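# Move all red parts boxes onto the desk

## Task

Get every red parts box in the room onto the desk. All other objects must stay on the shelf, table or counter they are on, and the desk must stay roughly where it is. The robot must finish upright and not tilted; a fall or a lean counts as failure.

## Robot and tools

ROBOT. TidyBot++: a four-caster mobile base (0.54 m long, 0.50 m wide, 0.38 m tall) carrying a single seven-joint arm with a right hand (index, middle, ring fingers and a thumb). The shoulder sits 0.12 m ahead of the base centre, 0.68 m above the floor. Segments: upper arm 0.42 m, forearm 0.31 m, wrist to hand point 0.30 m. The arm begins folded, hand pointing down, reaching up to 0.17 m past the base front. Cameras: base_camera (644x364) and wrist_camera (504x504, on a mast at the wrist; the open hand blocks its left, centre and bottom). With joints 0, -1.2, 3.142, -2.03, 0, 0.075, 2.463 rad the wrist camera faces forward, roughly level and upright; joint_6_rad tilts it.

FRAMES. Base frame: origin on the floor below the base centre, x ahead, y to the left, z up, metres. hand_pose and target use it. Odometry frame = base frame as it was when the scene began; base_odometry heading is in rad, leftward positive, -3.142 to 3.142, and counts wheel turns only (slip looks like travel). base_tilt is in degrees, positive when leaning forward or right.

move. Arguments base, joints, target, speeds, min_time_s form one action; cameras and blocking are extras. With no action it just reports state, images and the scene number.
- base: an object with any of translate_m (metres, forward +, -2 to 2), strafe_m (metres, left +, -2 to 2), rotate_rad (radians, counter-clockwise seen from above +, -6.3 to 6.3). All are offsets from where the base is when the command starts, along its axes at that moment.
- joints: absolute targets by name. Arm: joint_1_rad (any angle; positive turns the arm clockwise from above, opposite to base heading), joint_2_rad (-2.249 to 2.249; 0 = upper arm vertical, + leans forward), joint_3_rad (any), joint_4_rad elbow (-2.579 to 2.579; 0 straight, with joint_3 near 3.14 negative bends forward), joint_5_rad (any), joint_6_rad wrist (-2.099 to 2.099), joint_7_rad (any; rotates the hand about its length). Any-angle joints go the short way, so send steps under half a turn. Hand keys (16 hinges named hand_index/middle/ring_mcp, _abd, _pip, _dip and hand_thumb_cmc, _axl, _mcp, _ipl) take -1 to 1, a fraction between each hinge's two stops; toward -1 generally curls the digit toward the palm. Straight values: mcp +0.75, abd 0, pip +0.58, dip +0.70; thumb cmc +0.71 (beside palm; toward -1 swings it in front), axl +0.68, mcp +0.23, ipl +0.17. hand_current_limit (-1 to 1 maps to 0..550 mA; start +0.4) and hand_speed (-0.96 to 1; start -0.6) are settings. Omitted hand keys keep their goals.
- target: one list of seven numbers [x, y, z, qw, qx, qy, qz], an absolute hand pose in the base frame, metres then quaternion, matching hand_pose. With target, joints may contain only hand keys.
- speeds: top-speed caps for this action: translate_m or strafe_m 0.05 to 0.5 m/s (state it under just one when combining them), rotate_rad 0.1 to 1.57 rad/s.
- min_time_s: 0.1 to 8 s, minimum duration of each arm motion.
- cameras: list of base_camera, wrist_camera or all. blocking: true (default) waits for rest; false returns in about 0.5 s while motion continues.
No action runs over 15 s; base moves stop after 14 s (time_out).

OTHER TOOLS. wait(seconds 0 to 10, cameras) lets time pass. stop(cameras) brakes all running motions. zoom_image(camera, region [x0, y0, x1, y1] in pixels, origin top-left, at most 504 per side) enlarges the latest image. finished_scene(scene = current scene number) ends the scene irreversibly; the goal must hold with the robot idle.

RESULTS. The move line reads done or the worst status. base_status, joint_status, hand_status: moving, done, off_target (rested short, may still push), contact_stop, time_out, not_followed, torque_fault, limit_stop_at_motor_heat. 'joint command not followed' / 'pose unreachable' mean a check withheld arm targets (self-collision gives a cause). hand_target is where the hand would be with joints on target; under load the hand hangs below it, so re-send hand_target to hold still. To fix position, add (wanted - hand_pose) to the last target. joint_positions, motor_effort (% of max, bracket = peak), finger currents in mA, hand_goal_* lines, hand_state per motor (moving, goal, blocked, overload). on_its_own lists uncommanded behaviour; pictures names image order. ARM HIT, MOTOR HOT and OVER-TEMPERATURE FAULT flag trouble. A refused call or an uncommanded stop cancels the later move/wait/finished_scene calls in the same reply.

HAND GEOMETRY. Hand point axes: +z along straight fingers, +y out of the palm, +x across the palm away from the thumb. The point is 0.09 m off the hand axis, so joint_7_rad swings it. Straight fingers reach 0.12 m beyond it. Hand pointing down can rise to about 0.95 m only near the base. Targets low and close in front of the base go badly and may hit the base.

AVOID. Driving or turning while the arm is snagged above about 0.6 m, reaching far out from the folded pose, or swinging a stretched arm sideways: the robot can tip. Hard hits, drops, releasing moving objects, and shoving the desk or heavy things. Torque faults (joints 1-4: 104.5 N m, 5-7: 51.3 N m) freeze the arm 10 s. Finger currents at 495 mA or more for 5 s shut a motor down; do not run hand_current_limit at +1. Loads make the arm sag; never command a loaded joint to its current reading. Long holds or stretched poses heat motors. While you think, the robot keeps its last command.

Each tool is called after "Call:" as name(argument=value, ...), one argument or row to a line, values as JSON.

## Session

Call:
move(
  joints={"joint_1_rad": 0, "joint_2_rad": -1.2, "joint_3_rad": 3.142, "joint_4_rad": -2.0, "joint_5_rad": 0, "joint_6_rad": -0.4, "joint_7_rad": 2.45, "hand_thumb_cmc": 1.0, "hand_thumb_mcp": 0.9, "hand_thumb_ipl": 0.168, "hand_index_mcp": 1, "hand_middle_mcp": 1, "hand_ring_mcp": 1, "hand_index_pip": 1, "hand_middle_pip": 1, "hand_ring_pip": 1, "hand_index_dip": 1, "hand_middle_dip": 1, "hand_ring_dip": 1, "hand_speed": 0.2},
  min_time_s=2,
  cameras=["all"],
)

Scene clock: 2.60 s.
move: done
base_odometry: x=+0.000 y=+0.000 heading=+0.000
base_tilt: forward=-0.1 right=+0.4
base_status: not commanded
joint_positions: joint_1_rad=+0.018 joint_2_rad=-1.196 joint_3_rad=+3.120 joint_4_rad=-2.038 joint_5_rad=+0.012 joint_6_rad=-0.452 joint_7_rad=+2.515 hand_index_mcp=+1.000 hand_index_abd=+0.000 hand_index_pip=+0.999 hand_index_dip=+0.997 hand_middle_mcp=+1.000 hand_middle_abd=+0.000 hand_middle_pip=+0.999 hand_middle_dip=+0.997 hand_ring_mcp=+1.000 hand_ring_abd=+0.000 hand_ring_pip=+0.999 hand_ring_dip=+0.998 hand_thumb_cmc=+1.000 hand_thumb_axl=+0.677 hand_thumb_mcp=+0.894 hand_thumb_ipl=+0.168 hand_current_limit=+0.400 hand_speed=+0.200
joint_status: all done
hand_state: goal,overload,goal,goal,goal,goal,goal,goal,goal,goal,goal,goal,goal,goal,goal,goal
index_mcp_current_ma: 0
index_abd_current_ma: 0
index_pip_current_ma: -1
index_dip_current_ma: -3
middle_mcp_current_ma: 0
middle_abd_current_ma: 0
middle_pip_current_ma: -1
middle_dip_current_ma: -3
ring_mcp_current_ma: 0
ring_abd_current_ma: 0
ring_pip_current_ma: -1
ring_dip_current_ma: -2
thumb_cmc_current_ma: 0
thumb_axl_current_ma: -1
thumb_mcp_current_ma: -11
thumb_ipl_current_ma: 0
hand_goal_index_mcp: 1.000
hand_goal_index_abd: 0.000
hand_goal_index_pip: 1.000
hand_goal_index_dip: 1.000
hand_goal_middle_mcp: 1.000
hand_goal_middle_abd: 0.000
hand_goal_middle_pip: 1.000
hand_goal_middle_dip: 1.000
hand_goal_ring_mcp: 1.000
hand_goal_ring_abd: 0.000
hand_goal_ring_pip: 1.000
hand_goal_ring_dip: 1.000
hand_goal_thumb_cmc: 1.000
hand_goal_thumb_axl: 0.678
hand_goal_thumb_mcp: 0.900
hand_goal_thumb_ipl: 0.168
motor_effort: joint_1_rad=+1(1) joint_2_rad=+16(19) joint_3_rad=+3(4) joint_4_rad=+16(20) joint_5_rad=+0(1) joint_6_rad=+8(10) joint_7_rad=+0(1)
hand_pose: x=+0.2356 y=-0.0587 z=+1.1827 quat_wxyz=(-0.377, -0.534, -0.280, -0.703) (m; base frame)
hand_target: x=+0.2148 y=-0.0706 z=+1.2100 quat_wxyz=(-0.351, -0.511, -0.240, -0.747) (m; base frame)
hand_status: not commanded
pictures: base_camera, wrist_camera

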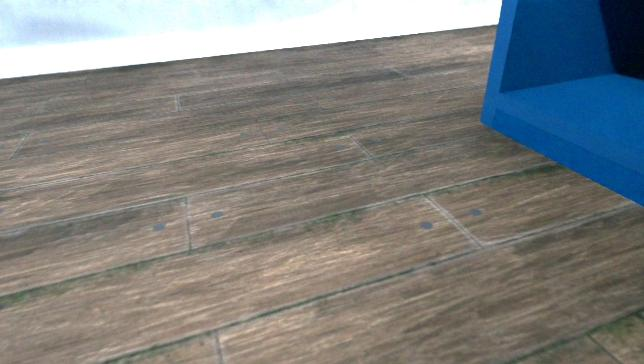

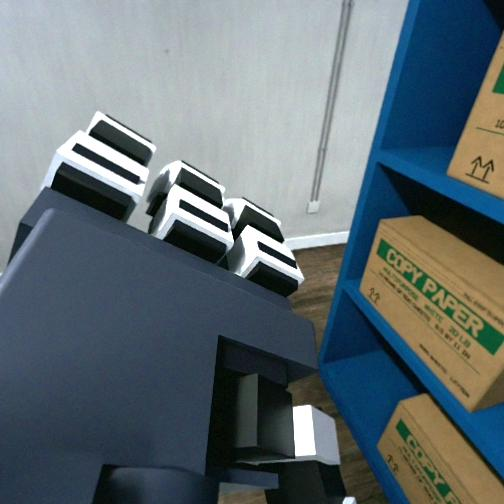

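Call:
move(
  joints={"joint_1_rad": 0.5},
  cameras=["wrist_camera"],
)

Call:
move(
  joints={"joint_1_rad": 1.0},
  cameras=["wrist_camera"],
)

Call:
move(
  joints={"joint_1_rad": 1.5},
  cameras=["wrist_camera"],
)

Call:
move(
  joints={"joint_1_rad": 2.0},
  cameras=["wrist_camera"],
)

Call:
move(
  joints={"joint_1_rad": 2.5},
  cameras=["wrist_camera"],
)

Call:
move(
  joints={"joint_1_rad": 3.0},
  cameras=["wrist_camera"],
)

Call:
move(
  joints={"joint_1_rad": 3.5},
  cameras=["wrist_camera"],
)

Call:
move(
  joints={"joint_1_rad": 4.0},
  cameras=["wrist_camera"],
)

Call:
move(
  joints={"joint_1_rad": 4.5},
  cameras=["wrist_camera"],
)

Call:
move(
  joints={"joint_1_rad": 5.0},
  cameras=["wrist_camera"],
)

Call:
move(
  joints={"joint_1_rad": 5.5},
  cameras=["wrist_camera"],
)

Call:
move(
  joints={"joint_1_rad": 5.9},
  cameras=["wrist_camera"],
)

Scene clock: 22.50 s.
move: done
base_odometry: x=+0.000 y=+0.000 heading=+0.000
base_tilt: forward=-0.1 right=+0.4
base_status: not commanded
joint_positions: joint_1_rad=+0.474 joint_2_rad=-1.196 joint_3_rad=+3.120 joint_4_rad=-2.038 joint_5_rad=+0.012 joint_6_rad=-0.452 joint_7_rad=+2.514 hand_index_mcp=+1.000 hand_index_abd=+0.000 hand_index_pip=+0.999 hand_index_dip=+0.997 hand_middle_mcp=+1.000 hand_middle_abd=+0.000 hand_middle_pip=+0.999 hand_middle_dip=+0.997 hand_ring_mcp=+1.000 hand_ring_abd=+0.000 hand_ring_pip=+0.999 hand_ring_dip=+0.998 hand_thumb_cmc=+1.000 hand_thumb_axl=+0.677 hand_thumb_mcp=+0.894 hand_thumb_ipl=+0.168 hand_current_limit=+0.400 hand_speed=+0.200
joint_status: all done
hand_state: goal,overload,goal,goal,goal,goal,goal,goal,goal,goal,goal,goal,goal,goal,goal,goal
index_mcp_current_ma: 0
index_abd_current_ma: 0
index_pip_current_ma: -1
index_dip_current_ma: -3
middle_mcp_current_ma: 0
middle_abd_current_ma: 0
middle_pip_current_ma: -1
middle_dip_current_ma: -3
ring_mcp_current_ma: 0
ring_abd_current_ma: 0
ring_pip_current_ma: -1
ring_dip_current_ma: -2
thumb_cmc_current_ma: 0
thumb_axl_current_ma: -1
thumb_mcp_current_ma: -11
thumb_ipl_current_ma: 0
hand_goal_index_mcp: 1.000
hand_goal_index_abd: 0.000
hand_goal_index_pip: 1.000
hand_goal_index_dip: 1.000
hand_goal_middle_mcp: 1.000
hand_goal_middle_abd: 0.000
hand_goal_middle_pip: 1.000
hand_goal_middle_dip: 1.000
hand_goal_ring_mcp: 1.000
hand_goal_ring_abd: 0.000
hand_goal_ring_pip: 1.000
hand_goal_ring_dip: 1.000
hand_goal_thumb_cmc: 1.000
hand_goal_thumb_axl: 0.678
hand_goal_thumb_mcp: 0.900
hand_goal_thumb_ipl: 0.168
motor_effort: joint_1_rad=+1(2) joint_2_rad=+16(17) joint_3_rad=+3(3) joint_4_rad=+16(16) joint_5_rad=+0(1) joint_6_rad=+9(10) joint_7_rad=+0(1)
hand_pose: x=+0.1975 y=-0.1045 z=+1.1826 quat_wxyz=(-0.526, -0.583, -0.151, -0.600) (m; base frame)
hand_target: x=+0.1693 y=-0.1079 z=+1.2100 quat_wxyz=(-0.525, -0.555, -0.106, -0.637) (m; base frame)
hand_status: not commanded
pictures: wrist_camera

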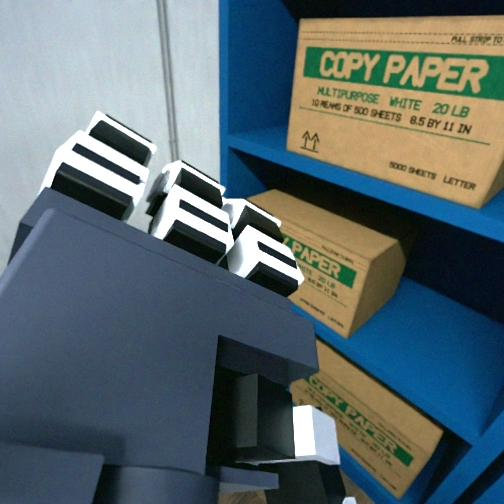

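Scene clock: 24.20 s.
move: done
base_odometry: x=+0.000 y=+0.000 heading=+0.000
base_tilt: forward=-0.1 right=+0.4
base_status: not commanded
joint_positions: joint_1_rad=+0.974 joint_2_rad=-1.196 joint_3_rad=+3.120 joint_4_rad=-2.038 joint_5_rad=+0.012 joint_6_rad=-0.452 joint_7_rad=+2.514 hand_index_mcp=+1.000 hand_index_abd=+0.000 hand_index_pip=+0.999 hand_index_dip=+0.997 hand_middle_mcp=+1.000 hand_middle_abd=+0.000 hand_middle_pip=+0.999 hand_middle_dip=+0.997 hand_ring_mcp=+1.000 hand_ring_abd=+0.000 hand_ring_pip=+0.999 hand_ring_dip=+0.998 hand_thumb_cmc=+1.000 hand_thumb_axl=+0.677 hand_thumb_mcp=+0.894 hand_thumb_ipl=+0.168 hand_current_limit=+0.400 hand_speed=+0.200
joint_status: all done
hand_state: goal,overload,goal,goal,goal,goal,goal,goal,goal,goal,goal,goal,goal,goal,goal,goal
index_mcp_current_ma: 0
index_abd_current_ma: 0
index_pip_current_ma: -1
index_dip_current_ma: -3
middle_mcp_current_ma: 0
middle_abd_current_ma: 0
middle_pip_current_ma: -1
middle_dip_current_ma: -3
ring_mcp_current_ma: 0
ring_abd_current_ma: 0
ring_pip_current_ma: -1
ring_dip_current_ma: -2
thumb_cmc_current_ma: 0
thumb_axl_current_ma: -1
thumb_mcp_current_ma: -11
thumb_ipl_current_ma: 0
hand_goal_index_mcp: 1.000
hand_goal_index_abd: 0.000
hand_goal_index_pip: 1.000
hand_goal_index_dip: 1.000
hand_goal_middle_mcp: 1.000
hand_goal_middle_abd: 0.000
hand_goal_middle_pip: 1.000
hand_goal_middle_dip: 1.000
hand_goal_ring_mcp: 1.000
hand_goal_ring_abd: 0.000
hand_goal_ring_pip: 1.000
hand_goal_ring_dip: 1.000
hand_goal_thumb_cmc: 1.000
hand_goal_thumb_axl: 0.678
hand_goal_thumb_mcp: 0.900
hand_goal_thumb_ipl: 0.168
motor_effort: joint_1_rad=+1(2) joint_2_rad=+17(17) joint_3_rad=+2(3) joint_4_rad=+16(16) joint_5_rad=+1(1) joint_6_rad=+8(9) joint_7_rad=+0(1)
hand_pose: x=+0.1378 y=-0.1294 z=+1.1826 quat_wxyz=(-0.658, -0.603, -0.002, -0.451) (m; base frame)
hand_target: x=+0.1114 y=-0.1188 z=+1.2100 quat_wxyz=(-0.666, -0.564, +0.034, -0.487) (m; base frame)
hand_status: not commanded
pictures: wrist_camera

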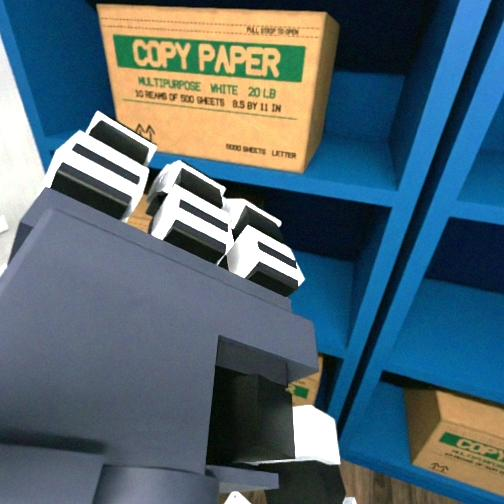

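Scene clock: 25.90 s.
move: done
base_odometry: x=+0.000 y=+0.000 heading=+0.000
base_tilt: forward=-0.2 right=+0.4
base_status: not commanded
joint_positions: joint_1_rad=+1.474 joint_2_rad=-1.196 joint_3_rad=+3.121 joint_4_rad=-2.038 joint_5_rad=+0.012 joint_6_rad=-0.452 joint_7_rad=+2.514 hand_index_mcp=+1.000 hand_index_abd=+0.000 hand_index_pip=+0.999 hand_index_dip=+0.997 hand_middle_mcp=+1.000 hand_middle_abd=+0.000 hand_middle_pip=+0.999 hand_middle_dip=+0.997 hand_ring_mcp=+1.000 hand_ring_abd=+0.000 hand_ring_pip=+0.999 hand_ring_dip=+0.998 hand_thumb_cmc=+1.000 hand_thumb_axl=+0.677 hand_thumb_mcp=+0.894 hand_thumb_ipl=+0.168 hand_current_limit=+0.400 hand_speed=+0.200
joint_status: all done
hand_state: goal,overload,goal,goal,goal,goal,goal,goal,goal,goal,goal,goal,goal,goal,goal,goal
index_mcp_current_ma: 0
index_abd_current_ma: 0
index_pip_current_ma: -1
index_dip_current_ma: -3
middle_mcp_current_ma: 0
middle_abd_current_ma: 0
middle_pip_current_ma: -1
middle_dip_current_ma: -3
ring_mcp_current_ma: 0
ring_abd_current_ma: 0
ring_pip_current_ma: -1
ring_dip_current_ma: -2
thumb_cmc_current_ma: 0
thumb_axl_current_ma: -1
thumb_mcp_current_ma: -11
thumb_ipl_current_ma: 0
hand_goal_index_mcp: 1.000
hand_goal_index_abd: 0.000
hand_goal_index_pip: 1.000
hand_goal_index_dip: 1.000
hand_goal_middle_mcp: 1.000
hand_goal_middle_abd: 0.000
hand_goal_middle_pip: 1.000
hand_goal_middle_dip: 1.000
hand_goal_ring_mcp: 1.000
hand_goal_ring_abd: 0.000
hand_goal_ring_pip: 1.000
hand_goal_ring_dip: 1.000
hand_goal_thumb_cmc: 1.000
hand_goal_thumb_axl: 0.678
hand_goal_thumb_mcp: 0.900
hand_goal_thumb_ipl: 0.168
motor_effort: joint_1_rad=+0(2) joint_2_rad=+16(17) joint_3_rad=+2(3) joint_4_rad=+16(16) joint_5_rad=+0(1) joint_6_rad=+7(9) joint_7_rad=+0(1)
hand_pose: x=+0.0734 y=-0.1226 z=+1.1826 quat_wxyz=(-0.749, -0.584, +0.147, -0.274) (m; base frame)
hand_target: x=+0.0554 y=-0.1006 z=+1.2100 quat_wxyz=(-0.766, -0.538, +0.173, -0.307) (m; base frame)
hand_status: not commanded
pictures: wrist_camera

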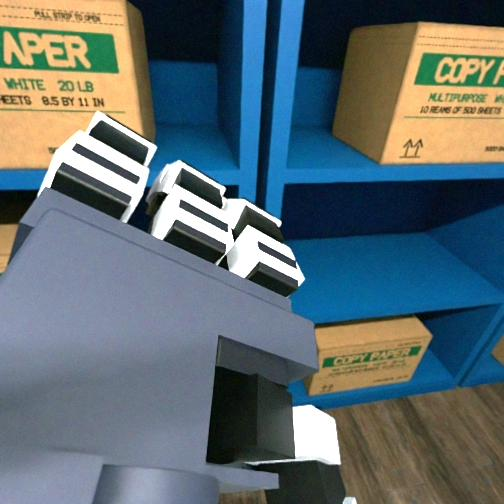

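Scene clock: 27.60 s.
move: done
base_odometry: x=+0.000 y=+0.000 heading=+0.000
base_tilt: forward=-0.2 right=+0.4
base_status: not commanded
joint_positions: joint_1_rad=+1.974 joint_2_rad=-1.196 joint_3_rad=+3.121 joint_4_rad=-2.038 joint_5_rad=+0.012 joint_6_rad=-0.452 joint_7_rad=+2.514 hand_index_mcp=+1.000 hand_index_abd=+0.000 hand_index_pip=+0.999 hand_index_dip=+0.997 hand_middle_mcp=+1.000 hand_middle_abd=+0.000 hand_middle_pip=+0.999 hand_middle_dip=+0.997 hand_ring_mcp=+1.000 hand_ring_abd=+0.000 hand_ring_pip=+0.999 hand_ring_dip=+0.998 hand_thumb_cmc=+1.000 hand_thumb_axl=+0.677 hand_thumb_mcp=+0.894 hand_thumb_ipl=+0.168 hand_current_limit=+0.400 hand_speed=+0.200
joint_status: all done
hand_state: goal,overload,goal,goal,goal,goal,goal,goal,goal,goal,goal,goal,goal,goal,goal,goal
index_mcp_current_ma: 0
index_abd_current_ma: 0
index_pip_current_ma: -1
index_dip_current_ma: -3
middle_mcp_current_ma: 0
middle_abd_current_ma: 0
middle_pip_current_ma: -1
middle_dip_current_ma: -3
ring_mcp_current_ma: 0
ring_abd_current_ma: 0
ring_pip_current_ma: -1
ring_dip_current_ma: -2
thumb_cmc_current_ma: 0
thumb_axl_current_ma: -1
thumb_mcp_current_ma: -11
thumb_ipl_current_ma: 0
hand_goal_index_mcp: 1.000
hand_goal_index_abd: 0.000
hand_goal_index_pip: 1.000
hand_goal_index_dip: 1.000
hand_goal_middle_mcp: 1.000
hand_goal_middle_abd: 0.000
hand_goal_middle_pip: 1.000
hand_goal_middle_dip: 1.000
hand_goal_ring_mcp: 1.000
hand_goal_ring_abd: 0.000
hand_goal_ring_pip: 1.000
hand_goal_ring_dip: 1.000
hand_goal_thumb_cmc: 1.000
hand_goal_thumb_axl: 0.678
hand_goal_thumb_mcp: 0.900
hand_goal_thumb_ipl: 0.168
motor_effort: joint_1_rad=+0(2) joint_2_rad=+16(17) joint_3_rad=+2(3) joint_4_rad=+15(16) joint_5_rad=+0(1) joint_6_rad=+9(10) joint_7_rad=+0(1)
hand_pose: x=+0.0202 y=-0.0857 z=+1.1826 quat_wxyz=(-0.794, -0.530, +0.287, -0.080) (m; base frame)
hand_target: x=+0.0150 y=-0.0578 z=+1.2100 quat_wxyz=(-0.818, -0.478, +0.300, -0.108) (m; base frame)
hand_status: not commanded
pictures: wrist_camera

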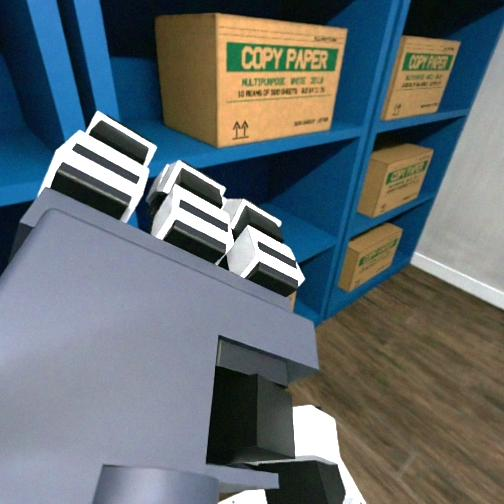

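Scene clock: 29.30 s.
move: done
base_odometry: x=+0.000 y=+0.000 heading=+0.000
base_tilt: forward=-0.1 right=+0.4
base_status: not commanded
joint_positions: joint_1_rad=+2.474 joint_2_rad=-1.196 joint_3_rad=+3.121 joint_4_rad=-2.038 joint_5_rad=+0.012 joint_6_rad=-0.452 joint_7_rad=+2.514 hand_index_mcp=+1.000 hand_index_abd=+0.000 hand_index_pip=+0.999 hand_index_dip=+0.997 hand_middle_mcp=+1.000 hand_middle_abd=+0.000 hand_middle_pip=+0.999 hand_middle_dip=+0.997 hand_ring_mcp=+1.000 hand_ring_abd=+0.000 hand_ring_pip=+0.999 hand_ring_dip=+0.998 hand_thumb_cmc=+1.000 hand_thumb_axl=+0.677 hand_thumb_mcp=+0.894 hand_thumb_ipl=+0.168 hand_current_limit=+0.400 hand_speed=+0.200
joint_status: all done
hand_state: goal,overload,goal,goal,goal,goal,goal,goal,goal,goal,goal,goal,goal,goal,goal,goal
index_mcp_current_ma: 0
index_abd_current_ma: 0
index_pip_current_ma: -1
index_dip_current_ma: -3
middle_mcp_current_ma: 0
middle_abd_current_ma: 0
middle_pip_current_ma: -1
middle_dip_current_ma: -3
ring_mcp_current_ma: 0
ring_abd_current_ma: 0
ring_pip_current_ma: -1
ring_dip_current_ma: -2
thumb_cmc_current_ma: 0
thumb_axl_current_ma: -1
thumb_mcp_current_ma: -11
thumb_ipl_current_ma: 0
hand_goal_index_mcp: 1.000
hand_goal_index_abd: 0.000
hand_goal_index_pip: 1.000
hand_goal_index_dip: 1.000
hand_goal_middle_mcp: 1.000
hand_goal_middle_abd: 0.000
hand_goal_middle_pip: 1.000
hand_goal_middle_dip: 1.000
hand_goal_ring_mcp: 1.000
hand_goal_ring_abd: 0.000
hand_goal_ring_pip: 1.000
hand_goal_ring_dip: 1.000
hand_goal_thumb_cmc: 1.000
hand_goal_thumb_axl: 0.678
hand_goal_thumb_mcp: 0.900
hand_goal_thumb_ipl: 0.168
motor_effort: joint_1_rad=+1(2) joint_2_rad=+16(17) joint_3_rad=+2(3) joint_4_rad=+16(16) joint_5_rad=+0(1) joint_6_rad=+9(10) joint_7_rad=+0(1)
hand_pose: x=-0.0088 y=-0.0278 z=+1.1826 quat_wxyz=(-0.789, -0.442, +0.409, +0.118) (m; base frame)
hand_target: x=+0.0000 y=-0.0008 z=+1.2100 quat_wxyz=(-0.820, -0.389, +0.409, +0.098) (m; base frame)
hand_status: not commanded
pictures: wrist_camera

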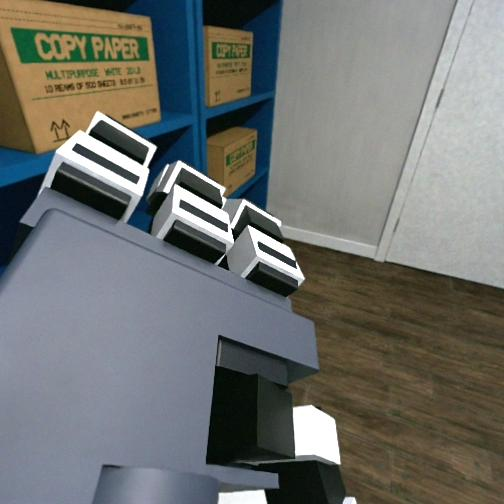

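Scene clock: 31.00 s.
move: done
base_odometry: x=+0.000 y=+0.000 heading=+0.000
base_tilt: forward=+0.0 right=+0.4
base_status: not commanded
joint_positions: joint_1_rad=+2.974 joint_2_rad=-1.196 joint_3_rad=+3.121 joint_4_rad=-2.038 joint_5_rad=+0.012 joint_6_rad=-0.452 joint_7_rad=+2.514 hand_index_mcp=+1.000 hand_index_abd=+0.000 hand_index_pip=+0.999 hand_index_dip=+0.997 hand_middle_mcp=+1.000 hand_middle_abd=+0.000 hand_middle_pip=+0.999 hand_middle_dip=+0.997 hand_ring_mcp=+1.000 hand_ring_abd=+0.000 hand_ring_pip=+0.999 hand_ring_dip=+0.998 hand_thumb_cmc=+1.000 hand_thumb_axl=+0.677 hand_thumb_mcp=+0.894 hand_thumb_ipl=+0.168 hand_current_limit=+0.400 hand_speed=+0.200
joint_status: all done
hand_state: goal,overload,goal,goal,goal,goal,goal,goal,goal,goal,goal,goal,goal,goal,goal,goal
index_mcp_current_ma: 0
index_abd_current_ma: 0
index_pip_current_ma: -1
index_dip_current_ma: -3
middle_mcp_current_ma: 0
middle_abd_current_ma: 0
middle_pip_current_ma: -1
middle_dip_current_ma: -3
ring_mcp_current_ma: 0
ring_abd_current_ma: 0
ring_pip_current_ma: -1
ring_dip_current_ma: -2
thumb_cmc_current_ma: 0
thumb_axl_current_ma: -1
thumb_mcp_current_ma: -11
thumb_ipl_current_ma: 0
hand_goal_index_mcp: 1.000
hand_goal_index_abd: 0.000
hand_goal_index_pip: 1.000
hand_goal_index_dip: 1.000
hand_goal_middle_mcp: 1.000
hand_goal_middle_abd: 0.000
hand_goal_middle_pip: 1.000
hand_goal_middle_dip: 1.000
hand_goal_ring_mcp: 1.000
hand_goal_ring_abd: 0.000
hand_goal_ring_pip: 1.000
hand_goal_ring_dip: 1.000
hand_goal_thumb_cmc: 1.000
hand_goal_thumb_axl: 0.678
hand_goal_thumb_mcp: 0.900
hand_goal_thumb_ipl: 0.168
motor_effort: joint_1_rad=+0(2) joint_2_rad=+17(17) joint_3_rad=+3(3) joint_4_rad=+16(16) joint_5_rad=+1(1) joint_6_rad=+8(10) joint_7_rad=+0(1)
hand_pose: x=-0.0065 y=+0.0369 z=+1.1826 quat_wxyz=(-0.735, -0.327, +0.506, +0.310) (m; base frame)
hand_target: x=+0.0142 y=+0.0563 z=+1.2100 quat_wxyz=(-0.770, -0.276, +0.493, +0.297) (m; base frame)
hand_status: not commanded
pictures: wrist_camera

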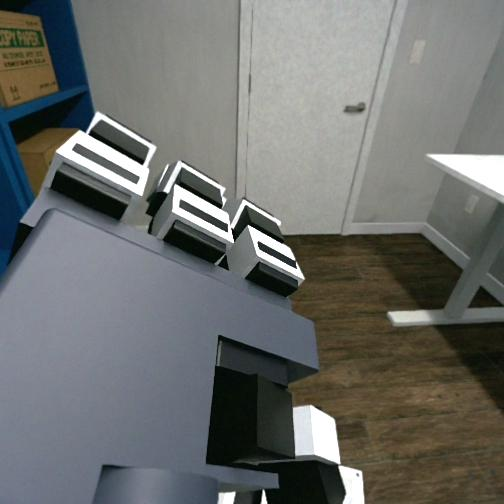

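Scene clock: 32.70 s.
move: done
base_odometry: x=+0.000 y=+0.000 heading=+0.000
base_tilt: forward=+0.0 right=+0.5
base_status: not commanded
joint_positions: joint_1_rad=+3.474 joint_2_rad=-1.196 joint_3_rad=+3.121 joint_4_rad=-2.038 joint_5_rad=+0.012 joint_6_rad=-0.452 joint_7_rad=+2.514 hand_index_mcp=+1.000 hand_index_abd=+0.000 hand_index_pip=+0.999 hand_index_dip=+0.997 hand_middle_mcp=+1.000 hand_middle_abd=+0.000 hand_middle_pip=+0.999 hand_middle_dip=+0.997 hand_ring_mcp=+1.000 hand_ring_abd=+0.000 hand_ring_pip=+0.999 hand_ring_dip=+0.998 hand_thumb_cmc=+1.000 hand_thumb_axl=+0.677 hand_thumb_mcp=+0.894 hand_thumb_ipl=+0.168 hand_current_limit=+0.400 hand_speed=+0.200
joint_status: all done
hand_state: goal,overload,goal,goal,goal,goal,goal,goal,goal,goal,goal,goal,goal,goal,goal,goal
index_mcp_current_ma: 0
index_abd_current_ma: 0
index_pip_current_ma: -1
index_dip_current_ma: -3
middle_mcp_current_ma: 0
middle_abd_current_ma: 0
middle_pip_current_ma: -1
middle_dip_current_ma: -3
ring_mcp_current_ma: 0
ring_abd_current_ma: 0
ring_pip_current_ma: -1
ring_dip_current_ma: -2
thumb_cmc_current_ma: 0
thumb_axl_current_ma: -1
thumb_mcp_current_ma: -11
thumb_ipl_current_ma: 0
hand_goal_index_mcp: 1.000
hand_goal_index_abd: 0.000
hand_goal_index_pip: 1.000
hand_goal_index_dip: 1.000
hand_goal_middle_mcp: 1.000
hand_goal_middle_abd: 0.000
hand_goal_middle_pip: 1.000
hand_goal_middle_dip: 1.000
hand_goal_ring_mcp: 1.000
hand_goal_ring_abd: 0.000
hand_goal_ring_pip: 1.000
hand_goal_ring_dip: 1.000
hand_goal_thumb_cmc: 1.000
hand_goal_thumb_axl: 0.678
hand_goal_thumb_mcp: 0.900
hand_goal_thumb_ipl: 0.168
motor_effort: joint_1_rad=+1(2) joint_2_rad=+16(17) joint_3_rad=+3(3) joint_4_rad=+15(16) joint_5_rad=+0(1) joint_6_rad=+8(10) joint_7_rad=+0(1)
hand_pose: x=+0.0266 y=+0.0926 z=+1.1826 quat_wxyz=(-0.636, -0.192, +0.571, +0.482) (m; base frame)
hand_target: x=+0.0540 y=+0.0997 z=+1.2100 quat_wxyz=(-0.672, -0.145, +0.546, +0.479) (m; base frame)
hand_status: not commanded
pictures: wrist_camera

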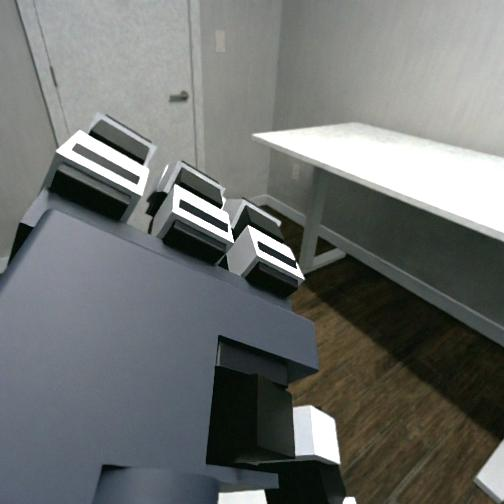

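Scene clock: 34.40 s.
move: done
base_odometry: x=+0.000 y=+0.000 heading=+0.000
base_tilt: forward=-0.1 right=+0.4
base_status: not commanded
joint_positions: joint_1_rad=+3.974 joint_2_rad=-1.196 joint_3_rad=+3.121 joint_4_rad=-2.038 joint_5_rad=+0.012 joint_6_rad=-0.452 joint_7_rad=+2.514 hand_index_mcp=+1.000 hand_index_abd=+0.000 hand_index_pip=+0.999 hand_index_dip=+0.997 hand_middle_mcp=+1.000 hand_middle_abd=+0.000 hand_middle_pip=+0.999 hand_middle_dip=+0.997 hand_ring_mcp=+1.000 hand_ring_abd=+0.000 hand_ring_pip=+0.999 hand_ring_dip=+0.998 hand_thumb_cmc=+1.000 hand_thumb_axl=+0.677 hand_thumb_mcp=+0.894 hand_thumb_ipl=+0.168 hand_current_limit=+0.400 hand_speed=+0.200
joint_status: all done
hand_state: goal,overload,goal,goal,goal,goal,goal,goal,goal,goal,goal,goal,goal,goal,goal,goal
index_mcp_current_ma: 0
index_abd_current_ma: 0
index_pip_current_ma: -1
index_dip_current_ma: -3
middle_mcp_current_ma: 0
middle_abd_current_ma: 0
middle_pip_current_ma: -1
middle_dip_current_ma: -3
ring_mcp_current_ma: 0
ring_abd_current_ma: 0
ring_pip_current_ma: -1
ring_dip_current_ma: -2
thumb_cmc_current_ma: 0
thumb_axl_current_ma: -1
thumb_mcp_current_ma: -11
thumb_ipl_current_ma: 0
hand_goal_index_mcp: 1.000
hand_goal_index_abd: 0.000
hand_goal_index_pip: 1.000
hand_goal_index_dip: 1.000
hand_goal_middle_mcp: 1.000
hand_goal_middle_abd: 0.000
hand_goal_middle_pip: 1.000
hand_goal_middle_dip: 1.000
hand_goal_ring_mcp: 1.000
hand_goal_ring_abd: 0.000
hand_goal_ring_pip: 1.000
hand_goal_ring_dip: 1.000
hand_goal_thumb_cmc: 1.000
hand_goal_thumb_axl: 0.678
hand_goal_thumb_mcp: 0.900
hand_goal_thumb_ipl: 0.168
motor_effort: joint_1_rad=+1(2) joint_2_rad=+17(17) joint_3_rad=+3(3) joint_4_rad=+16(16) joint_5_rad=+1(1) joint_6_rad=+8(9) joint_7_rad=+0(0)
hand_pose: x=+0.0823 y=+0.1256 z=+1.1826 quat_wxyz=(-0.497, -0.045, +0.601, +0.625) (m; base frame)
hand_target: x=+0.1098 y=+0.1186 z=+1.2100 quat_wxyz=(-0.533, -0.006, +0.565, +0.630) (m; base frame)
hand_status: not commanded
pictures: wrist_camera

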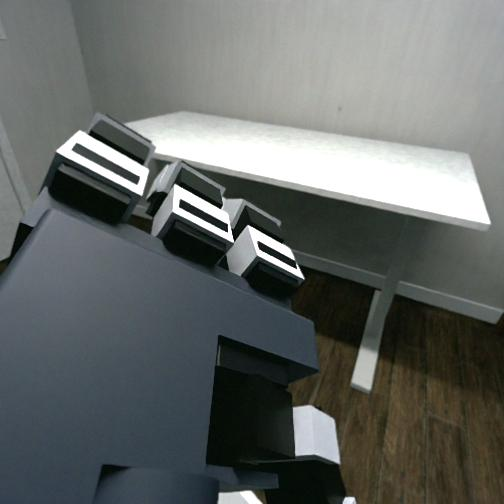

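Scene clock: 36.10 s.
move: done
base_odometry: x=+0.000 y=+0.000 heading=+0.000
base_tilt: forward=-0.1 right=+0.5
base_status: not commanded
joint_positions: joint_1_rad=+4.474 joint_2_rad=-1.196 joint_3_rad=+3.121 joint_4_rad=-2.038 joint_5_rad=+0.012 joint_6_rad=-0.452 joint_7_rad=+2.514 hand_index_mcp=+1.000 hand_index_abd=+0.000 hand_index_pip=+0.999 hand_index_dip=+0.997 hand_middle_mcp=+1.000 hand_middle_abd=+0.000 hand_middle_pip=+0.999 hand_middle_dip=+0.997 hand_ring_mcp=+1.000 hand_ring_abd=+0.000 hand_ring_pip=+0.999 hand_ring_dip=+0.998 hand_thumb_cmc=+1.000 hand_thumb_axl=+0.677 hand_thumb_mcp=+0.894 hand_thumb_ipl=+0.168 hand_current_limit=+0.400 hand_speed=+0.200
joint_status: all done
hand_state: goal,overload,goal,goal,goal,goal,goal,goal,goal,goal,goal,goal,goal,goal,goal,goal
index_mcp_current_ma: 0
index_abd_current_ma: 0
index_pip_current_ma: -1
index_dip_current_ma: -3
middle_mcp_current_ma: 0
middle_abd_current_ma: 0
middle_pip_current_ma: -1
middle_dip_current_ma: -3
ring_mcp_current_ma: 0
ring_abd_current_ma: 0
ring_pip_current_ma: -1
ring_dip_current_ma: -2
thumb_cmc_current_ma: 0
thumb_axl_current_ma: -1
thumb_mcp_current_ma: -11
thumb_ipl_current_ma: 0
hand_goal_index_mcp: 1.000
hand_goal_index_abd: 0.000
hand_goal_index_pip: 1.000
hand_goal_index_dip: 1.000
hand_goal_middle_mcp: 1.000
hand_goal_middle_abd: 0.000
hand_goal_middle_pip: 1.000
hand_goal_middle_dip: 1.000
hand_goal_ring_mcp: 1.000
hand_goal_ring_abd: 0.000
hand_goal_ring_pip: 1.000
hand_goal_ring_dip: 1.000
hand_goal_thumb_cmc: 1.000
hand_goal_thumb_axl: 0.678
hand_goal_thumb_mcp: 0.900
hand_goal_thumb_ipl: 0.168
motor_effort: joint_1_rad=+0(2) joint_2_rad=+16(18) joint_3_rad=+3(3) joint_4_rad=+16(16) joint_5_rad=+1(1) joint_6_rad=+9(10) joint_7_rad=+0(1)
hand_pose: x=+0.1469 y=+0.1278 z=+1.1826 quat_wxyz=(-0.327, +0.106, +0.593, +0.728) (m; base frame)
hand_target: x=+0.1678 y=+0.1085 z=+1.2100 quat_wxyz=(-0.361, +0.134, +0.548, +0.742) (m; base frame)
hand_status: not commanded
pictures: wrist_camera

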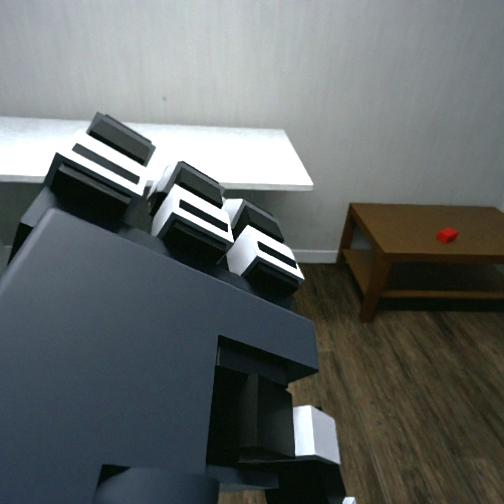

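Scene clock: 37.80 s.
move: done
base_odometry: x=+0.000 y=+0.000 heading=+0.000
base_tilt: forward=-0.2 right=+0.4
base_status: not commanded
joint_positions: joint_1_rad=+4.974 joint_2_rad=-1.196 joint_3_rad=+3.121 joint_4_rad=-2.038 joint_5_rad=+0.012 joint_6_rad=-0.452 joint_7_rad=+2.514 hand_index_mcp=+1.000 hand_index_abd=+0.000 hand_index_pip=+0.999 hand_index_dip=+0.997 hand_middle_mcp=+1.000 hand_middle_abd=+0.000 hand_middle_pip=+0.999 hand_middle_dip=+0.997 hand_ring_mcp=+1.000 hand_ring_abd=+0.000 hand_ring_pip=+0.999 hand_ring_dip=+0.998 hand_thumb_cmc=+1.000 hand_thumb_axl=+0.677 hand_thumb_mcp=+0.894 hand_thumb_ipl=+0.168 hand_current_limit=+0.400 hand_speed=+0.200
joint_status: all done
hand_state: goal,overload,goal,goal,goal,goal,goal,goal,goal,goal,goal,goal,goal,goal,goal,goal
index_mcp_current_ma: 0
index_abd_current_ma: 0
index_pip_current_ma: -1
index_dip_current_ma: -3
middle_mcp_current_ma: 0
middle_abd_current_ma: 0
middle_pip_current_ma: -1
middle_dip_current_ma: -3
ring_mcp_current_ma: 0
ring_abd_current_ma: 0
ring_pip_current_ma: -1
ring_dip_current_ma: -2
thumb_cmc_current_ma: 0
thumb_axl_current_ma: -1
thumb_mcp_current_ma: -11
thumb_ipl_current_ma: 0
hand_goal_index_mcp: 1.000
hand_goal_index_abd: 0.000
hand_goal_index_pip: 1.000
hand_goal_index_dip: 1.000
hand_goal_middle_mcp: 1.000
hand_goal_middle_abd: 0.000
hand_goal_middle_pip: 1.000
hand_goal_middle_dip: 1.000
hand_goal_ring_mcp: 1.000
hand_goal_ring_abd: 0.000
hand_goal_ring_pip: 1.000
hand_goal_ring_dip: 1.000
hand_goal_thumb_cmc: 1.000
hand_goal_thumb_axl: 0.678
hand_goal_thumb_mcp: 0.900
hand_goal_thumb_ipl: 0.168
motor_effort: joint_1_rad=+0(2) joint_2_rad=+17(17) joint_3_rad=+3(3) joint_4_rad=+16(16) joint_5_rad=+0(1) joint_6_rad=+9(9) joint_7_rad=+0(1)
hand_pose: x=+0.2048 y=+0.0988 z=+1.1826 quat_wxyz=(-0.136, +0.249, +0.549, +0.786) (m; base frame)
hand_target: x=+0.2138 y=+0.0719 z=+1.2100 quat_wxyz=(-0.166, +0.266, +0.498, +0.809) (m; base frame)
hand_status: not commanded
pictures: wrist_camera

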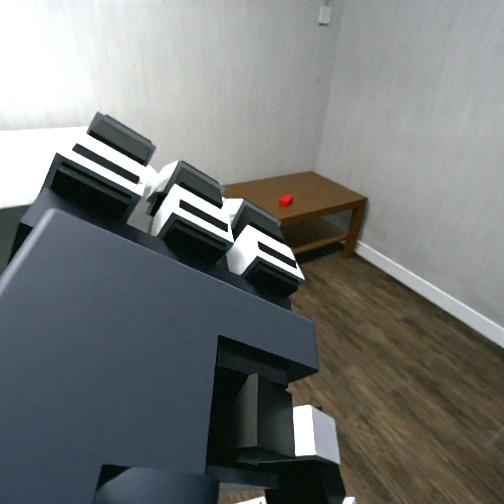

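Scene clock: 39.50 s.
move: done
base_odometry: x=+0.000 y=+0.000 heading=+0.000
base_tilt: forward=-0.1 right=+0.4
base_status: not commanded
joint_positions: joint_1_rad=+5.474 joint_2_rad=-1.196 joint_3_rad=+3.121 joint_4_rad=-2.038 joint_5_rad=+0.012 joint_6_rad=-0.452 joint_7_rad=+2.514 hand_index_mcp=+1.000 hand_index_abd=+0.000 hand_index_pip=+0.999 hand_index_dip=+0.997 hand_middle_mcp=+1.000 hand_middle_abd=+0.000 hand_middle_pip=+0.999 hand_middle_dip=+0.997 hand_ring_mcp=+1.000 hand_ring_abd=+0.000 hand_ring_pip=+0.999 hand_ring_dip=+0.998 hand_thumb_cmc=+1.000 hand_thumb_axl=+0.677 hand_thumb_mcp=+0.894 hand_thumb_ipl=+0.168 hand_current_limit=+0.400 hand_speed=+0.200
joint_status: all done
hand_state: goal,overload,goal,goal,goal,goal,goal,goal,goal,goal,goal,goal,goal,goal,goal,goal
index_mcp_current_ma: 0
index_abd_current_ma: 0
index_pip_current_ma: -1
index_dip_current_ma: -3
middle_mcp_current_ma: 0
middle_abd_current_ma: 0
middle_pip_current_ma: -1
middle_dip_current_ma: -3
ring_mcp_current_ma: 0
ring_abd_current_ma: 0
ring_pip_current_ma: -1
ring_dip_current_ma: -2
thumb_cmc_current_ma: 0
thumb_axl_current_ma: -1
thumb_mcp_current_ma: -11
thumb_ipl_current_ma: 0
hand_goal_index_mcp: 1.000
hand_goal_index_abd: 0.000
hand_goal_index_pip: 1.000
hand_goal_index_dip: 1.000
hand_goal_middle_mcp: 1.000
hand_goal_middle_abd: 0.000
hand_goal_middle_pip: 1.000
hand_goal_middle_dip: 1.000
hand_goal_ring_mcp: 1.000
hand_goal_ring_abd: 0.000
hand_goal_ring_pip: 1.000
hand_goal_ring_dip: 1.000
hand_goal_thumb_cmc: 1.000
hand_goal_thumb_axl: 0.678
hand_goal_thumb_mcp: 0.900
hand_goal_thumb_ipl: 0.168
motor_effort: joint_1_rad=+1(2) joint_2_rad=+16(17) joint_3_rad=+2(3) joint_4_rad=+16(16) joint_5_rad=+1(1) joint_6_rad=+8(10) joint_7_rad=+0(1)
hand_pose: x=+0.2416 y=+0.0455 z=+1.1826 quat_wxyz=(+0.062, +0.377, +0.470, +0.796) (m; base frame)
hand_target: x=+0.2367 y=+0.0176 z=+1.2100 quat_wxyz=(+0.040, +0.381, +0.417, +0.824) (m; base frame)
hand_status: not commanded
pictures: wrist_camera

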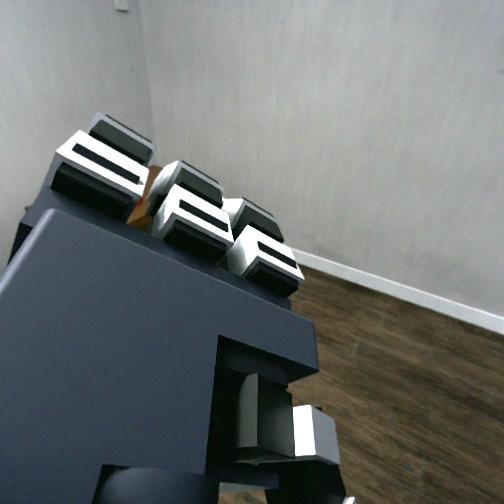

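Scene clock: 41.07 s.
move: done
base_odometry: x=+0.000 y=+0.000 heading=+0.000
base_tilt: forward=-0.1 right=+0.4
base_status: not commanded
joint_positions: joint_1_rad=+5.874 joint_2_rad=-1.196 joint_3_rad=+3.121 joint_4_rad=-2.038 joint_5_rad=+0.012 joint_6_rad=-0.452 joint_7_rad=+2.514 hand_index_mcp=+1.000 hand_index_abd=+0.000 hand_index_pip=+0.999 hand_index_dip=+0.997 hand_middle_mcp=+1.000 hand_middle_abd=+0.000 hand_middle_pip=+0.999 hand_middle_dip=+0.997 hand_ring_mcp=+1.000 hand_ring_abd=+0.000 hand_ring_pip=+0.999 hand_ring_dip=+0.998 hand_thumb_cmc=+1.000 hand_thumb_axl=+0.677 hand_thumb_mcp=+0.894 hand_thumb_ipl=+0.168 hand_current_limit=+0.400 hand_speed=+0.200
joint_status: all done
hand_state: goal,overload,goal,goal,goal,goal,goal,goal,goal,goal,goal,goal,goal,goal,goal,goal
index_mcp_current_ma: 0
index_abd_current_ma: 0
index_pip_current_ma: -1
index_dip_current_ma: -3
middle_mcp_current_ma: 0
middle_abd_current_ma: 0
middle_pip_current_ma: -1
middle_dip_current_ma: -3
ring_mcp_current_ma: 0
ring_abd_current_ma: 0
ring_pip_current_ma: -1
ring_dip_current_ma: -2
thumb_cmc_current_ma: 0
thumb_axl_current_ma: -1
thumb_mcp_current_ma: -11
thumb_ipl_current_ma: 0
hand_goal_index_mcp: 1.000
hand_goal_index_abd: 0.000
hand_goal_index_pip: 1.000
hand_goal_index_dip: 1.000
hand_goal_middle_mcp: 1.000
hand_goal_middle_abd: 0.000
hand_goal_middle_pip: 1.000
hand_goal_middle_dip: 1.000
hand_goal_ring_mcp: 1.000
hand_goal_ring_abd: 0.000
hand_goal_ring_pip: 1.000
hand_goal_ring_dip: 1.000
hand_goal_thumb_cmc: 1.000
hand_goal_thumb_axl: 0.678
hand_goal_thumb_mcp: 0.900
hand_goal_thumb_ipl: 0.168
motor_effort: joint_1_rad=+1(1) joint_2_rad=+16(17) joint_3_rad=+3(3) joint_4_rad=+16(16) joint_5_rad=+0(1) joint_6_rad=+8(10) joint_7_rad=+0(0)
hand_pose: x=+0.2497 y=-0.0059 z=+1.1826 quat_wxyz=(+0.219, +0.463, +0.386, +0.767) (m; base frame)
hand_target: x=+0.2343 y=-0.0296 z=+1.2100 quat_wxyz=(+0.203, +0.456, +0.333, +0.800) (m; base frame)
hand_status: not commanded
pictures: wrist_camera

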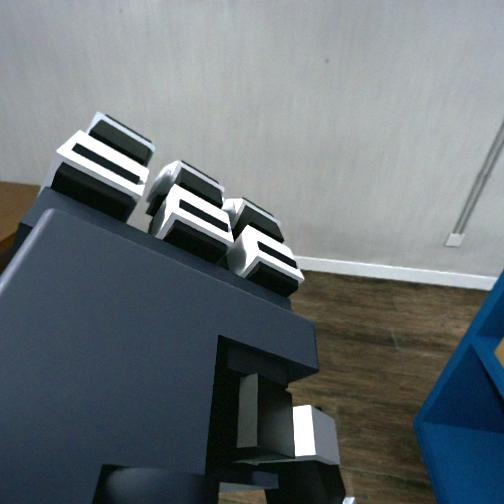

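Call:
move(
  base={"rotate_rad": -1.5},
  joints={"joint_1_rad": 0, "joint_6_rad": 0.2},
  cameras=["all"],
)

Call:
move(
  joints={"joint_1_rad": -0.5},
  cameras=["wrist_camera"],
)

Call:
move(
  joints={"joint_1_rad": -1.0},
  cameras=["wrist_camera"],
)

Scene clock: 53.37 s.
move: done
base_odometry: x=+0.000 y=+0.000 heading=-1.499
base_tilt: forward=-0.2 right=+0.4
base_status: done
joint_positions: joint_1_rad=+6.262 joint_2_rad=-1.196 joint_3_rad=+3.123 joint_4_rad=-2.037 joint_5_rad=+0.012 joint_6_rad=+0.150 joint_7_rad=+2.514 hand_index_mcp=+1.000 hand_index_abd=+0.000 hand_index_pip=+1.000 hand_index_dip=+0.997 hand_middle_mcp=+1.000 hand_middle_abd=+0.000 hand_middle_pip=+1.000 hand_middle_dip=+0.997 hand_ring_mcp=+1.000 hand_ring_abd=+0.000 hand_ring_pip=+1.000 hand_ring_dip=+0.998 hand_thumb_cmc=+1.000 hand_thumb_axl=+0.677 hand_thumb_mcp=+0.898 hand_thumb_ipl=+0.168 hand_current_limit=+0.400 hand_speed=+0.200
joint_status: all done
hand_state: goal,overload,goal,goal,goal,goal,goal,goal,goal,goal,goal,goal,goal,goal,goal,goal
index_mcp_current_ma: 0
index_abd_current_ma: 0
index_pip_current_ma: 0
index_dip_current_ma: -3
middle_mcp_current_ma: 0
middle_abd_current_ma: 0
middle_pip_current_ma: 0
middle_dip_current_ma: -3
ring_mcp_current_ma: 0
ring_abd_current_ma: 0
ring_pip_current_ma: 0
ring_dip_current_ma: -2
thumb_cmc_current_ma: 0
thumb_axl_current_ma: -1
thumb_mcp_current_ma: -3
thumb_ipl_current_ma: 0
hand_goal_index_mcp: 1.000
hand_goal_index_abd: 0.000
hand_goal_index_pip: 1.000
hand_goal_index_dip: 1.000
hand_goal_middle_mcp: 1.000
hand_goal_middle_abd: 0.000
hand_goal_middle_pip: 1.000
hand_goal_middle_dip: 1.000
hand_goal_ring_mcp: 1.000
hand_goal_ring_abd: 0.000
hand_goal_ring_pip: 1.000
hand_goal_ring_dip: 1.000
hand_goal_thumb_cmc: 1.000
hand_goal_thumb_axl: 0.678
hand_goal_thumb_mcp: 0.900
hand_goal_thumb_ipl: 0.168
motor_effort: joint_1_rad=+1(2) joint_2_rad=+18(19) joint_3_rad=+2(3) joint_4_rad=+14(16) joint_5_rad=+0(1) joint_6_rad=+5(10) joint_7_rad=+0(1)
hand_pose: x=+0.1122 y=-0.0548 z=+1.3144 quat_wxyz=(+0.423, +0.294, +0.168, +0.840) (m; base frame)
hand_target: x=+0.0805 y=-0.0706 z=+1.3309 quat_wxyz=(+0.407, +0.268, +0.126, +0.865) (m; base frame)
hand_status: not commanded
pictures: base_camera, wrist_camera

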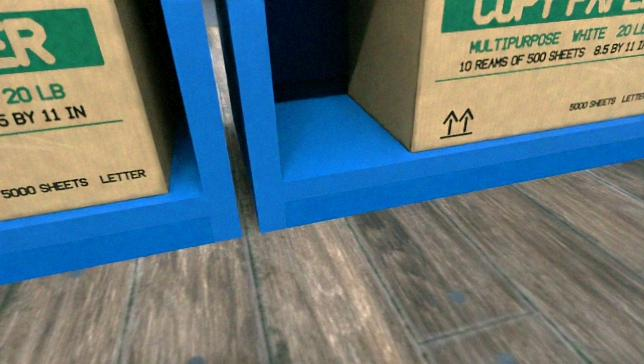

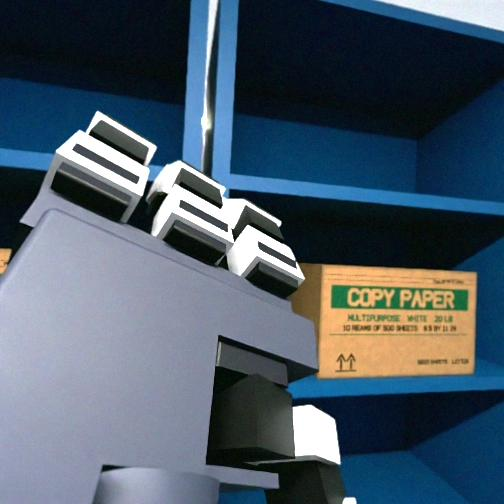

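Scene clock: 55.07 s.
move: done
base_odometry: x=+0.000 y=+0.000 heading=-1.499
base_tilt: forward=+0.0 right=+0.5
base_status: not commanded
joint_positions: joint_1_rad=+5.809 joint_2_rad=-1.196 joint_3_rad=+3.123 joint_4_rad=-2.037 joint_5_rad=+0.012 joint_6_rad=+0.150 joint_7_rad=+2.514 hand_index_mcp=+1.000 hand_index_abd=+0.000 hand_index_pip=+1.000 hand_index_dip=+0.997 hand_middle_mcp=+1.000 hand_middle_abd=+0.000 hand_middle_pip=+1.000 hand_middle_dip=+0.997 hand_ring_mcp=+1.000 hand_ring_abd=+0.000 hand_ring_pip=+1.000 hand_ring_dip=+0.998 hand_thumb_cmc=+1.000 hand_thumb_axl=+0.677 hand_thumb_mcp=+0.898 hand_thumb_ipl=+0.168 hand_current_limit=+0.400 hand_speed=+0.200
joint_status: all done
hand_state: goal,overload,goal,goal,goal,goal,goal,goal,goal,goal,goal,goal,goal,goal,goal,goal
index_mcp_current_ma: 0
index_abd_current_ma: 0
index_pip_current_ma: 0
index_dip_current_ma: -3
middle_mcp_current_ma: 0
middle_abd_current_ma: 0
middle_pip_current_ma: 0
middle_dip_current_ma: -3
ring_mcp_current_ma: 0
ring_abd_current_ma: 0
ring_pip_current_ma: 0
ring_dip_current_ma: -2
thumb_cmc_current_ma: 0
thumb_axl_current_ma: -1
thumb_mcp_current_ma: -3
thumb_ipl_current_ma: 0
hand_goal_index_mcp: 1.000
hand_goal_index_abd: 0.000
hand_goal_index_pip: 1.000
hand_goal_index_dip: 1.000
hand_goal_middle_mcp: 1.000
hand_goal_middle_abd: 0.000
hand_goal_middle_pip: 1.000
hand_goal_middle_dip: 1.000
hand_goal_ring_mcp: 1.000
hand_goal_ring_abd: 0.000
hand_goal_ring_pip: 1.000
hand_goal_ring_dip: 1.000
hand_goal_thumb_cmc: 1.000
hand_goal_thumb_axl: 0.678
hand_goal_thumb_mcp: 0.900
hand_goal_thumb_ipl: 0.168
motor_effort: joint_1_rad=+1(2) joint_2_rad=+18(19) joint_3_rad=+2(3) joint_4_rad=+14(14) joint_5_rad=+0(1) joint_6_rad=+5(7) joint_7_rad=+0(1)
hand_pose: x=+0.1368 y=-0.0523 z=+1.3145 quat_wxyz=(+0.224, +0.249, +0.230, +0.914) (m; base frame)
hand_target: x=+0.1190 y=-0.0804 z=+1.3309 quat_wxyz=(+0.180, +0.228, +0.188, +0.938) (m; base frame)
hand_status: not commanded
pictures: wrist_camera

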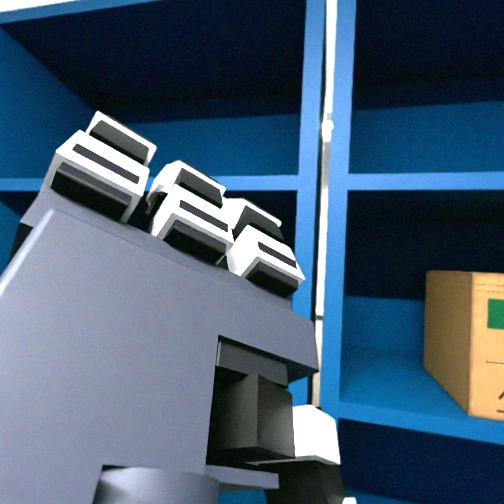

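Scene clock: 56.77 s.
move: done
base_odometry: x=+0.000 y=+0.000 heading=-1.499
base_tilt: forward=-0.1 right=+0.5
base_status: not commanded
joint_positions: joint_1_rad=+5.309 joint_2_rad=-1.196 joint_3_rad=+3.123 joint_4_rad=-2.037 joint_5_rad=+0.012 joint_6_rad=+0.150 joint_7_rad=+2.514 hand_index_mcp=+1.000 hand_index_abd=+0.000 hand_index_pip=+1.000 hand_index_dip=+0.997 hand_middle_mcp=+1.000 hand_middle_abd=+0.000 hand_middle_pip=+1.000 hand_middle_dip=+0.997 hand_ring_mcp=+1.000 hand_ring_abd=+0.000 hand_ring_pip=+1.000 hand_ring_dip=+0.998 hand_thumb_cmc=+1.000 hand_thumb_axl=+0.677 hand_thumb_mcp=+0.898 hand_thumb_ipl=+0.168 hand_current_limit=+0.400 hand_speed=+0.200
joint_status: all done
hand_state: goal,overload,goal,goal,goal,goal,goal,goal,goal,goal,goal,goal,goal,goal,goal,goal
index_mcp_current_ma: 0
index_abd_current_ma: 0
index_pip_current_ma: 0
index_dip_current_ma: -3
middle_mcp_current_ma: 0
middle_abd_current_ma: 0
middle_pip_current_ma: 0
middle_dip_current_ma: -3
ring_mcp_current_ma: 0
ring_abd_current_ma: 0
ring_pip_current_ma: 0
ring_dip_current_ma: -2
thumb_cmc_current_ma: 0
thumb_axl_current_ma: -1
thumb_mcp_current_ma: -3
thumb_ipl_current_ma: 0
hand_goal_index_mcp: 1.000
hand_goal_index_abd: 0.000
hand_goal_index_pip: 1.000
hand_goal_index_dip: 1.000
hand_goal_middle_mcp: 1.000
hand_goal_middle_abd: 0.000
hand_goal_middle_pip: 1.000
hand_goal_middle_dip: 1.000
hand_goal_ring_mcp: 1.000
hand_goal_ring_abd: 0.000
hand_goal_ring_pip: 1.000
hand_goal_ring_dip: 1.000
hand_goal_thumb_cmc: 1.000
hand_goal_thumb_axl: 0.678
hand_goal_thumb_mcp: 0.900
hand_goal_thumb_ipl: 0.168
motor_effort: joint_1_rad=+1(2) joint_2_rad=+17(19) joint_3_rad=+3(3) joint_4_rad=+14(14) joint_5_rad=+0(1) joint_6_rad=+6(7) joint_7_rad=+0(1)
hand_pose: x=+0.1597 y=-0.0374 z=+1.3145 quat_wxyz=(-0.010, +0.185, +0.284, +0.941) (m; base frame)
hand_target: x=+0.1576 y=-0.0706 z=+1.3309 quat_wxyz=(-0.058, +0.175, +0.238, +0.954) (m; base frame)
hand_status: not commanded
pictures: wrist_camera

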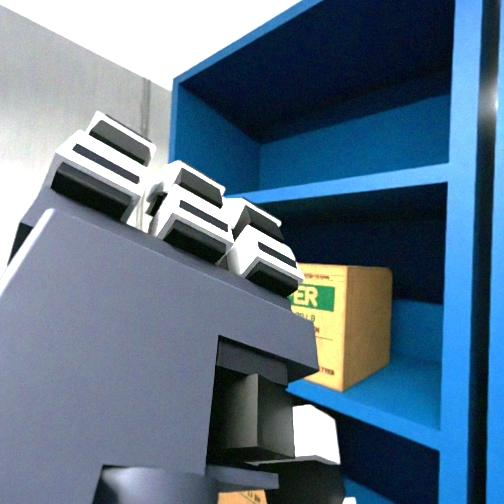

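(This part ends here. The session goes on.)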